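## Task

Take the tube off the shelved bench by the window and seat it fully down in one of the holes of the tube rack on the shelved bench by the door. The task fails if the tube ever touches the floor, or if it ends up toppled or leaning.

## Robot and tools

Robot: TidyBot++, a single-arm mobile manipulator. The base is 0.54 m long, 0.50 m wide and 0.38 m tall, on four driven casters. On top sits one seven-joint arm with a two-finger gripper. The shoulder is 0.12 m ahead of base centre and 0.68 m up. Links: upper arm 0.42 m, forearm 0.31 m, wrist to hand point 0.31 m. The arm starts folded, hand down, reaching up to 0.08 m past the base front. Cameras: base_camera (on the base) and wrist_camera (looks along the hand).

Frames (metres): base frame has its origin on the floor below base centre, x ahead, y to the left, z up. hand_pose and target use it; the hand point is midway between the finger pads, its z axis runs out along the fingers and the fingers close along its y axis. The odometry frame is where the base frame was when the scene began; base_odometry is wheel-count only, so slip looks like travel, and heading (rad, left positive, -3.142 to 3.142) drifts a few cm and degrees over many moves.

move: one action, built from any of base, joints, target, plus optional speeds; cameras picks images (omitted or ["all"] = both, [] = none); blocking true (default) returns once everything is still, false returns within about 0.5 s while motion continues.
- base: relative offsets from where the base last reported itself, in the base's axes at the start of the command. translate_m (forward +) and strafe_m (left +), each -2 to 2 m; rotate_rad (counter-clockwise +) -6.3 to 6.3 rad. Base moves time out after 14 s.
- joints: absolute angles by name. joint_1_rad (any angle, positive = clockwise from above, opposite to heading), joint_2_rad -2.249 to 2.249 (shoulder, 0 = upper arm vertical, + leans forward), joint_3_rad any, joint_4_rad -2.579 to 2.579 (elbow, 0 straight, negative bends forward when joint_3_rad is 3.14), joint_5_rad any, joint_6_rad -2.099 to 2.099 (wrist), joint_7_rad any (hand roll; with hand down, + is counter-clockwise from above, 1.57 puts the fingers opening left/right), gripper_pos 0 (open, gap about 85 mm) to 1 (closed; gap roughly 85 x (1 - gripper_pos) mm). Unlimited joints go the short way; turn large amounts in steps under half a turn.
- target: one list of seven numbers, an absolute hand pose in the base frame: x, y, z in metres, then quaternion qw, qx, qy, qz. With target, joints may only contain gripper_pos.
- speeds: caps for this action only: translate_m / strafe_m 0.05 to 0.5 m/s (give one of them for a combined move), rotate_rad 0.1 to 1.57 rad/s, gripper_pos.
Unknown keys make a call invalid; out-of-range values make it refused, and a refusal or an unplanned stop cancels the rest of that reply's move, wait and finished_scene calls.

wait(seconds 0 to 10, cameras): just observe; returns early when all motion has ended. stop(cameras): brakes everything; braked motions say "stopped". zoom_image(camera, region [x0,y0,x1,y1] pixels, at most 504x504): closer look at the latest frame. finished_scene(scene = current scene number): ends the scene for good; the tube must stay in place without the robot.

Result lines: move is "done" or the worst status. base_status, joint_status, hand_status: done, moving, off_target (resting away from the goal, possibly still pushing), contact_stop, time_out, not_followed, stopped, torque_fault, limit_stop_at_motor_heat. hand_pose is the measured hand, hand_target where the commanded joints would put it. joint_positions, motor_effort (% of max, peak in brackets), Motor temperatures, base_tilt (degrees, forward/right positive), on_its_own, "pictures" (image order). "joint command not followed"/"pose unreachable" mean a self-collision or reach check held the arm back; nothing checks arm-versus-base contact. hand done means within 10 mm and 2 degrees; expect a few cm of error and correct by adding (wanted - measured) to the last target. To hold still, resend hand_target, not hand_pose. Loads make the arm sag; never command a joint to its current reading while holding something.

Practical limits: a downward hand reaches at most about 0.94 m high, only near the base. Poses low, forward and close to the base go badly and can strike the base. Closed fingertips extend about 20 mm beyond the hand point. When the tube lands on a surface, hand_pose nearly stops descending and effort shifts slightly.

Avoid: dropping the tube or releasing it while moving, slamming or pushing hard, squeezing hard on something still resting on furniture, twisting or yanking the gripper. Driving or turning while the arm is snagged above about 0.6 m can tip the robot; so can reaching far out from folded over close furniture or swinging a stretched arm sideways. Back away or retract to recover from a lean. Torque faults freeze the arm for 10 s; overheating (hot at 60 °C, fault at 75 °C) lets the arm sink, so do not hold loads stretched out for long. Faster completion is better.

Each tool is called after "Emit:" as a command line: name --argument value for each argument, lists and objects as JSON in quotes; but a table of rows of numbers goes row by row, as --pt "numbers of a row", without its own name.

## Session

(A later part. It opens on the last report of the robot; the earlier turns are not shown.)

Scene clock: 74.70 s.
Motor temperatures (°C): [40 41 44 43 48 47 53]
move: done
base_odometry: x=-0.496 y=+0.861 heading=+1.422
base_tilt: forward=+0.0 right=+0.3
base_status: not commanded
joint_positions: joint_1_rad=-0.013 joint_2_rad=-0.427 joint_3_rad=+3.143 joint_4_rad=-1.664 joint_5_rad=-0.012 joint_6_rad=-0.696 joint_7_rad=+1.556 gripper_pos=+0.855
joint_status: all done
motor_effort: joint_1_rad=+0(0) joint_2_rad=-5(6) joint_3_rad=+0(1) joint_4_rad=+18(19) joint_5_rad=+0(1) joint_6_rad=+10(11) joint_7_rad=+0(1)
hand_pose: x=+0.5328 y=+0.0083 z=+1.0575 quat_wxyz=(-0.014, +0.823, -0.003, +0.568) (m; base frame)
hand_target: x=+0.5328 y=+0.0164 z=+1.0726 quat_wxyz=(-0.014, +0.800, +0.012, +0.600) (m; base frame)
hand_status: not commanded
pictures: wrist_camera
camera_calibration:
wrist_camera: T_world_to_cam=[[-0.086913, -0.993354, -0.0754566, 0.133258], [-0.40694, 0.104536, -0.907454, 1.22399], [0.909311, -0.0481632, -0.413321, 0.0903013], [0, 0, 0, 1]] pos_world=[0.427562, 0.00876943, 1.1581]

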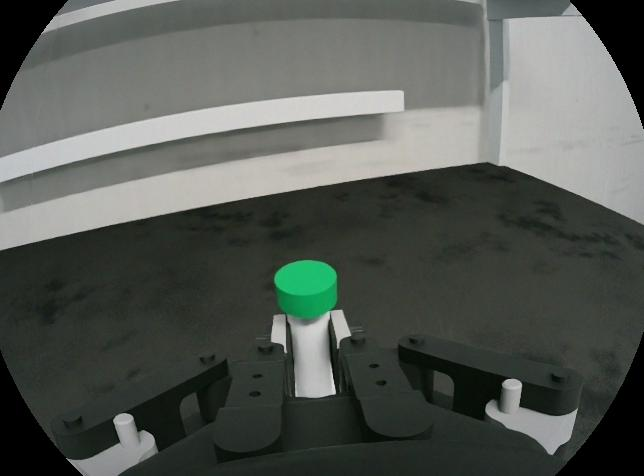

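Emit:
move --base '{"translate_m":-0.003}' --joints '{"joint_2_rad":-0.458,"joint_4_rad":-1.755,"joint_6_rad":-0.56}' --cameras '[]'

Emit:
move --joints '{"joint_2_rad":-0.468,"joint_4_rad":-1.812,"joint_6_rad":-0.515}' --cameras '["wrist_camera"]'

Scene clock: 76.00 s.
Motor temperatures (°C): [40 41 44 43 48 47 53]
move: done
base_odometry: x=-0.497 y=+0.858 heading=+1.422
base_tilt: forward=+0.0 right=+0.3
base_status: done
joint_positions: joint_1_rad=-0.013 joint_2_rad=-0.439 joint_3_rad=+3.143 joint_4_rad=-1.719 joint_5_rad=-0.012 joint_6_rad=-0.652 joint_7_rad=+1.556 gripper_pos=+0.855
joint_status: all done
motor_effort: joint_1_rad=+0(0) joint_2_rad=-5(8) joint_3_rad=+0(1) joint_4_rad=+18(20) joint_5_rad=+1(1) joint_6_rad=+10(11) joint_7_rad=+0(1)
hand_pose: x=+0.5325 y=+0.0082 z=+1.0432 quat_wxyz=(-0.014, +0.822, -0.003, +0.569) (m; base frame)
hand_target: x=+0.5339 y=+0.0161 z=+1.0563 quat_wxyz=(-0.013, +0.801, +0.012, +0.599) (m; base frame)
hand_status: not commanded
pictures: none
No camera images: "cameras" was empty.

Scene clock: 76.77 s.
Motor temperatures (°C): [40 41 44 43 48 47 53]
move: done
base_odometry: x=-0.497 y=+0.858 heading=+1.422
base_tilt: forward=+0.0 right=+0.3
base_status: not commanded
joint_positions: joint_1_rad=-0.013 joint_2_rad=-0.445 joint_3_rad=+3.143 joint_4_rad=-1.777 joint_5_rad=-0.012 joint_6_rad=-0.607 joint_7_rad=+1.556 gripper_pos=+0.855
joint_status: all done
motor_effort: joint_1_rad=+0(0) joint_2_rad=-5(6) joint_3_rad=+0(1) joint_4_rad=+18(20) joint_5_rad=+0(1) joint_6_rad=+10(11) joint_7_rad=+0(1)
hand_pose: x=+0.5336 y=+0.0081 z=+1.0241 quat_wxyz=(-0.013, +0.824, -0.004, +0.566) (m; base frame)
hand_target: x=+0.5336 y=+0.0157 z=+1.0396 quat_wxyz=(-0.013, +0.801, +0.011, +0.598) (m; base frame)
hand_status: not commanded
pictures: wrist_camera
camera_calibration:
wrist_camera: T_world_to_cam=[[-0.088338, -0.993244, -0.0752511, 0.131121], [-0.411773, 0.105203, -0.905194, 1.19433], [0.906995, -0.0489766, -0.418284, 0.0821347], [0, 0, 0, 1]] pos_world=[0.42888, 0.00861076, 1.12532]

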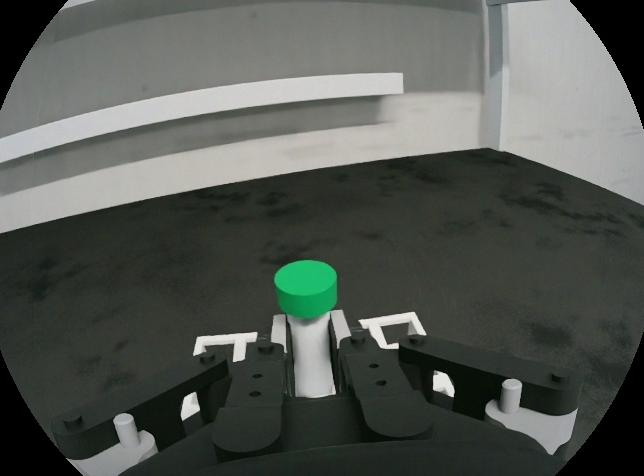

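Emit:
move --joints '{"joint_2_rad":-0.475,"joint_4_rad":-1.845,"joint_6_rad":-0.485}' --cameras '["wrist_camera"]'

Emit:
zoom_image --camera "wrist_camera" --region '[180, 230, 440, 430]'

Scene clock: 78.17 s.
Motor temperatures (°C): [40 41 44 43 48 47 53]
move: done
base_odometry: x=-0.497 y=+0.858 heading=+1.422
base_tilt: forward=+0.0 right=+0.2
base_status: not commanded
joint_positions: joint_1_rad=-0.013 joint_2_rad=-0.452 joint_3_rad=+3.143 joint_4_rad=-1.809 joint_5_rad=-0.012 joint_6_rad=-0.576 joint_7_rad=+1.556 gripper_pos=+0.855
joint_status: all done
motor_effort: joint_1_rad=+0(0) joint_2_rad=-5(5) joint_3_rad=+1(1) joint_4_rad=+19(20) joint_5_rad=+0(1) joint_6_rad=+11(11) joint_7_rad=+0(0)
hand_pose: x=+0.5337 y=+0.0080 z=+1.0167 quat_wxyz=(-0.013, +0.823, -0.004, +0.568) (m; base frame)
hand_target: x=+0.5331 y=+0.0154 z=+1.0314 quat_wxyz=(-0.013, +0.800, +0.011, +0.600) (m; base frame)
hand_status: not commanded
pictures: wrist_camera
camera_calibration:
wrist_camera: T_world_to_cam=[[-0.0882832, -0.993199, -0.0759115, 0.131115], [-0.406617, 0.105504, -0.907486, 1.1872], [0.909323, -0.0492489, -0.413166, 0.0724998], [0, 0, 0, 1]] pos_world=[0.428386, 0.00853964, 1.11728]

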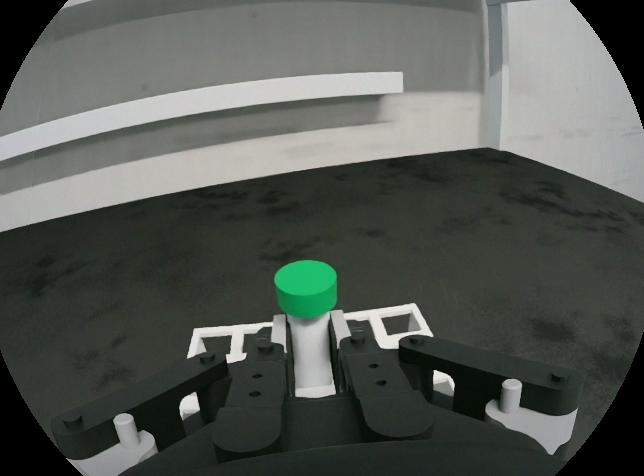

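Scaled by 1.938.

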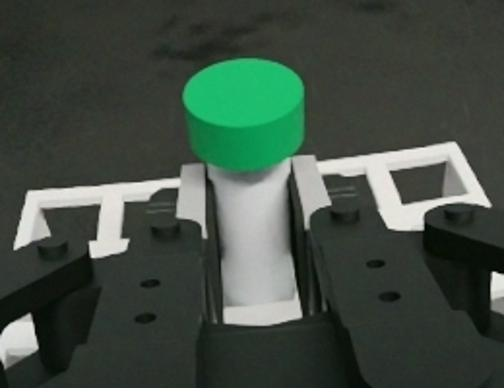

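Emit:
move --joints '{"gripper_pos":0.8}' --cameras '["wrist_camera"]'

Emit:
zoom_image --camera "wrist_camera" --region '[180, 230, 440, 430]'

Scene clock: 79.33 s.
Motor temperatures (°C): [40 41 44 43 48 47 53]
move: done
base_odometry: x=-0.497 y=+0.858 heading=+1.422
base_tilt: forward=+0.0 right=+0.2
base_status: not commanded
joint_positions: joint_1_rad=-0.013 joint_2_rad=-0.452 joint_3_rad=+3.143 joint_4_rad=-1.809 joint_5_rad=-0.012 joint_6_rad=-0.575 joint_7_rad=+1.556 gripper_pos=+0.800
joint_status: all done
motor_effort: joint_1_rad=+0(0) joint_2_rad=-5(5) joint_3_rad=+1(1) joint_4_rad=+18(19) joint_5_rad=+0(1) joint_6_rad=+11(11) joint_7_rad=+0(0)
hand_pose: x=+0.5337 y=+0.0080 z=+1.0167 quat_wxyz=(-0.013, +0.823, -0.004, +0.568) (m; base frame)
hand_target: x=+0.5331 y=+0.0154 z=+1.0314 quat_wxyz=(-0.013, +0.800, +0.011, +0.600) (m; base frame)
hand_status: not commanded
pictures: wrist_camera
camera_calibration:
wrist_camera: T_world_to_cam=[[-0.0882755, -0.993198, -0.0759239, 0.131127], [-0.406507, 0.105506, -0.907536, 1.18723], [0.909373, -0.0492495, -0.413055, 0.0723629], [0, 0, 0, 1]] pos_world=[0.428387, 0.00853937, 1.1173]

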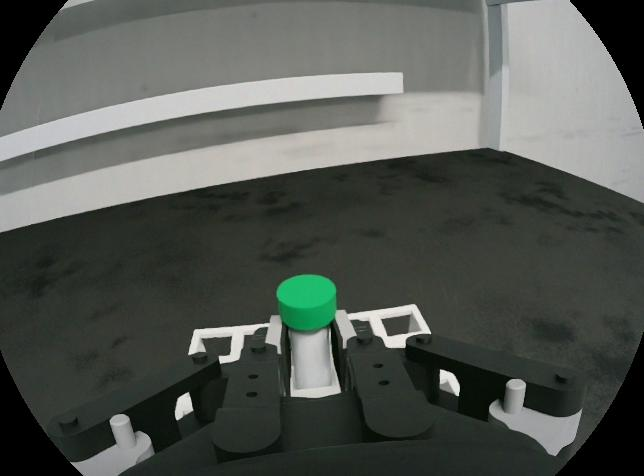

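Scaled by 1.938.

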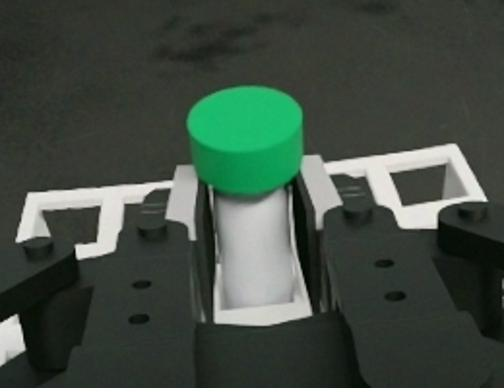

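Emit:
move --joints '{"gripper_pos":0.5}' --cameras '[]'

Emit:
move --joints '{"joint_2_rad":-0.40,"joint_4_rad":-1.44,"joint_6_rad":-0.80}' --cameras '[]'

Emit:
move --base '{"translate_m":-0.16}' --joints '{"joint_6_rad":-1.3}' --cameras '["wrist_camera"]'

Emit:
zoom_image --camera "wrist_camera" --region '[200, 90, 400, 260]'

Scene clock: 80.57 s.
Motor temperatures (°C): [40 41 44 43 48 47 53]
move: done
base_odometry: x=-0.497 y=+0.858 heading=+1.422
base_tilt: forward=+0.0 right=+0.2
base_status: not commanded
joint_positions: joint_1_rad=-0.013 joint_2_rad=-0.452 joint_3_rad=+3.143 joint_4_rad=-1.809 joint_5_rad=-0.012 joint_6_rad=-0.575 joint_7_rad=+1.556 gripper_pos=+0.500
joint_status: all done
motor_effort: joint_1_rad=+0(0) joint_2_rad=-5(5) joint_3_rad=+0(1) joint_4_rad=+18(19) joint_5_rad=+0(1) joint_6_rad=+11(11) joint_7_rad=+0(1)
hand_pose: x=+0.5337 y=+0.0080 z=+1.0167 quat_wxyz=(-0.013, +0.823, -0.004, +0.568) (m; base frame)
hand_target: x=+0.5331 y=+0.0154 z=+1.0314 quat_wxyz=(-0.013, +0.800, +0.011, +0.600) (m; base frame)
hand_status: not commanded
pictures: none
No camera images: "cameras" was empty.

Scene clock: 82.13 s.
Motor temperatures (°C): [40 41 44 43 48 47 53]
move: done
base_odometry: x=-0.497 y=+0.858 heading=+1.422
base_tilt: forward=+0.0 right=+0.2
base_status: not commanded
joint_positions: joint_1_rad=-0.013 joint_2_rad=-0.428 joint_3_rad=+3.143 joint_4_rad=-1.480 joint_5_rad=-0.012 joint_6_rad=-0.718 joint_7_rad=+1.556 gripper_pos=+0.500
joint_status: all done
motor_effort: joint_1_rad=+0(0) joint_2_rad=-4(7) joint_3_rad=+1(1) joint_4_rad=+17(22) joint_5_rad=+1(2) joint_6_rad=+11(11) joint_7_rad=+0(1)
hand_pose: x=+0.5224 y=+0.0082 z=+1.1591 quat_wxyz=(-0.015, +0.774, -0.002, +0.633) (m; base frame)
hand_target: x=+0.5259 y=+0.0178 z=+1.1457 quat_wxyz=(-0.014, +0.795, +0.015, +0.606) (m; base frame)
hand_status: not commanded
pictures: none
No camera images: "cameras" was empty.

Scene clock: 83.67 s.
Motor temperatures (°C): [40 41 44 43 48 47 53]
move: done
base_odometry: x=-0.521 y=+0.700 heading=+1.422
base_tilt: forward=+0.0 right=+0.3
base_status: done
joint_positions: joint_1_rad=-0.013 joint_2_rad=-0.414 joint_3_rad=+3.143 joint_4_rad=-1.473 joint_5_rad=-0.012 joint_6_rad=-1.224 joint_7_rad=+1.556 gripper_pos=+0.500
joint_status: all done
motor_effort: joint_1_rad=+0(0) joint_2_rad=-3(8) joint_3_rad=+1(2) joint_4_rad=+16(18) joint_5_rad=+1(2) joint_6_rad=+9(11) joint_7_rad=+0(1)
hand_pose: x=+0.4594 y=+0.0088 z=+1.0177 quat_wxyz=(-0.012, +0.909, -0.001, +0.416) (m; base frame)
hand_target: x=+0.4494 y=+0.0182 z=+1.0120 quat_wxyz=(-0.014, +0.920, +0.021, +0.390) (m; base frame)
hand_status: not commanded
pictures: wrist_camera
camera_calibration:
wrist_camera: T_world_to_cam=[[-0.10014, -0.994333, -0.0356876, 0.0899354], [-0.693548, 0.095476, -0.714056, 1.09291], [0.713417, -0.0467546, -0.699179, 0.521572], [0, 0, 0, 1]] pos_world=[0.394896, 0.0094646, 1.14828]

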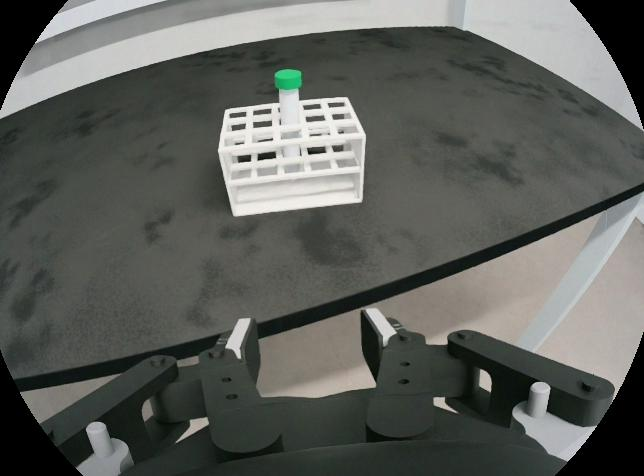

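Scaled by 2.520.

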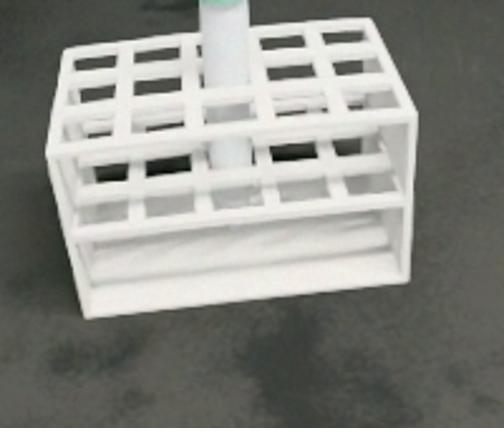

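Emit:
zoom_image --camera "wrist_camera" --region '[250, 60, 340, 220]'

Scaled by 3.150.

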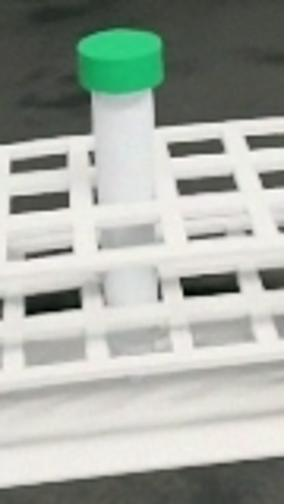

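Emit:
move --joints '{"joint_2_rad":-0.7,"joint_4_rad":-2.2,"joint_6_rad":-0.5}' --cameras '["wrist_camera"]'

Emit:
zoom_image --camera "wrist_camera" --region '[220, 120, 380, 270]'

Scene clock: 87.43 s.
Motor temperatures (°C): [40 41 44 43 48 47 53]
move: done
base_odometry: x=-0.521 y=+0.700 heading=+1.422
base_tilt: forward=+0.0 right=+0.3
base_status: not commanded
joint_positions: joint_1_rad=-0.013 joint_2_rad=-0.676 joint_3_rad=+3.143 joint_4_rad=-2.160 joint_5_rad=-0.012 joint_6_rad=-0.594 joint_7_rad=+1.556 gripper_pos=+0.500
joint_status: all done
motor_effort: joint_1_rad=+0(0) joint_2_rad=+1(4) joint_3_rad=+1(2) joint_4_rad=+18(20) joint_5_rad=+1(1) joint_6_rad=+10(10) joint_7_rad=+0(1)
hand_pose: x=+0.4410 y=+0.0072 z=+0.8859 quat_wxyz=(-0.013, +0.862, -0.004, +0.507) (m; base frame)
hand_target: x=+0.4443 y=+0.0133 z=+0.8963 quat_wxyz=(-0.012, +0.841, +0.010, +0.540) (m; base frame)
hand_status: not commanded
pictures: wrist_camera
camera_calibration:
wrist_camera: T_world_to_cam=[[-0.0974702, -0.99337, -0.0609633, 0.10301], [-0.533819, 0.10388, -0.839194, 1.02652], [0.839963, -0.0492531, -0.540404, 0.246009], [0, 0, 0, 1]] pos_world=[0.351376, 0.00780838, 1.00067]

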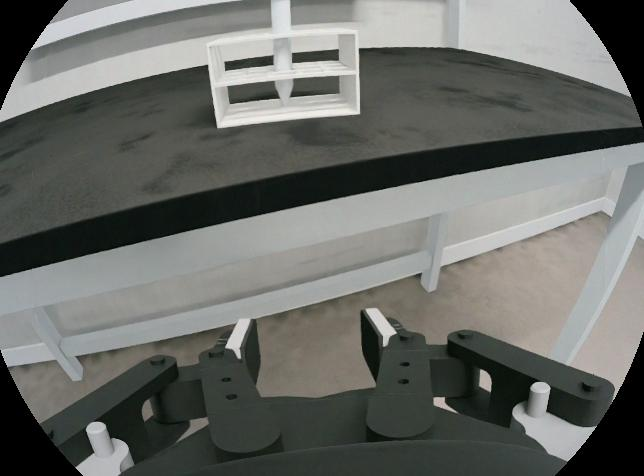

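Scaled by 3.150.

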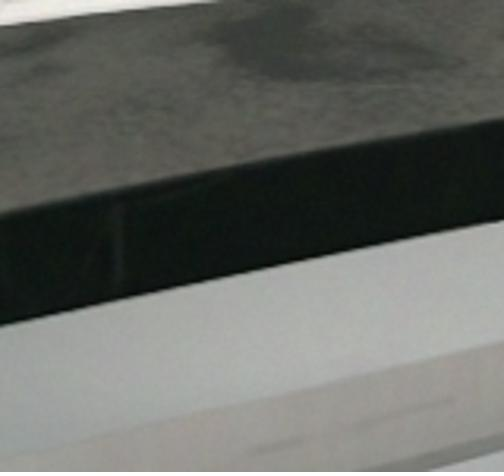

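Emit:
zoom_image --camera "wrist_camera" --region '[200, 0, 370, 135]'

Scaled by 2.965.

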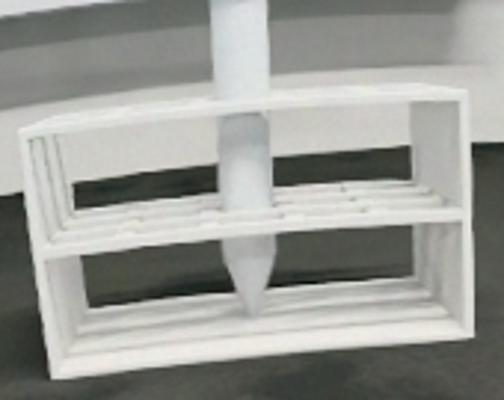

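Emit:
finished_scene --scene 2

The scene is finished: the task was done.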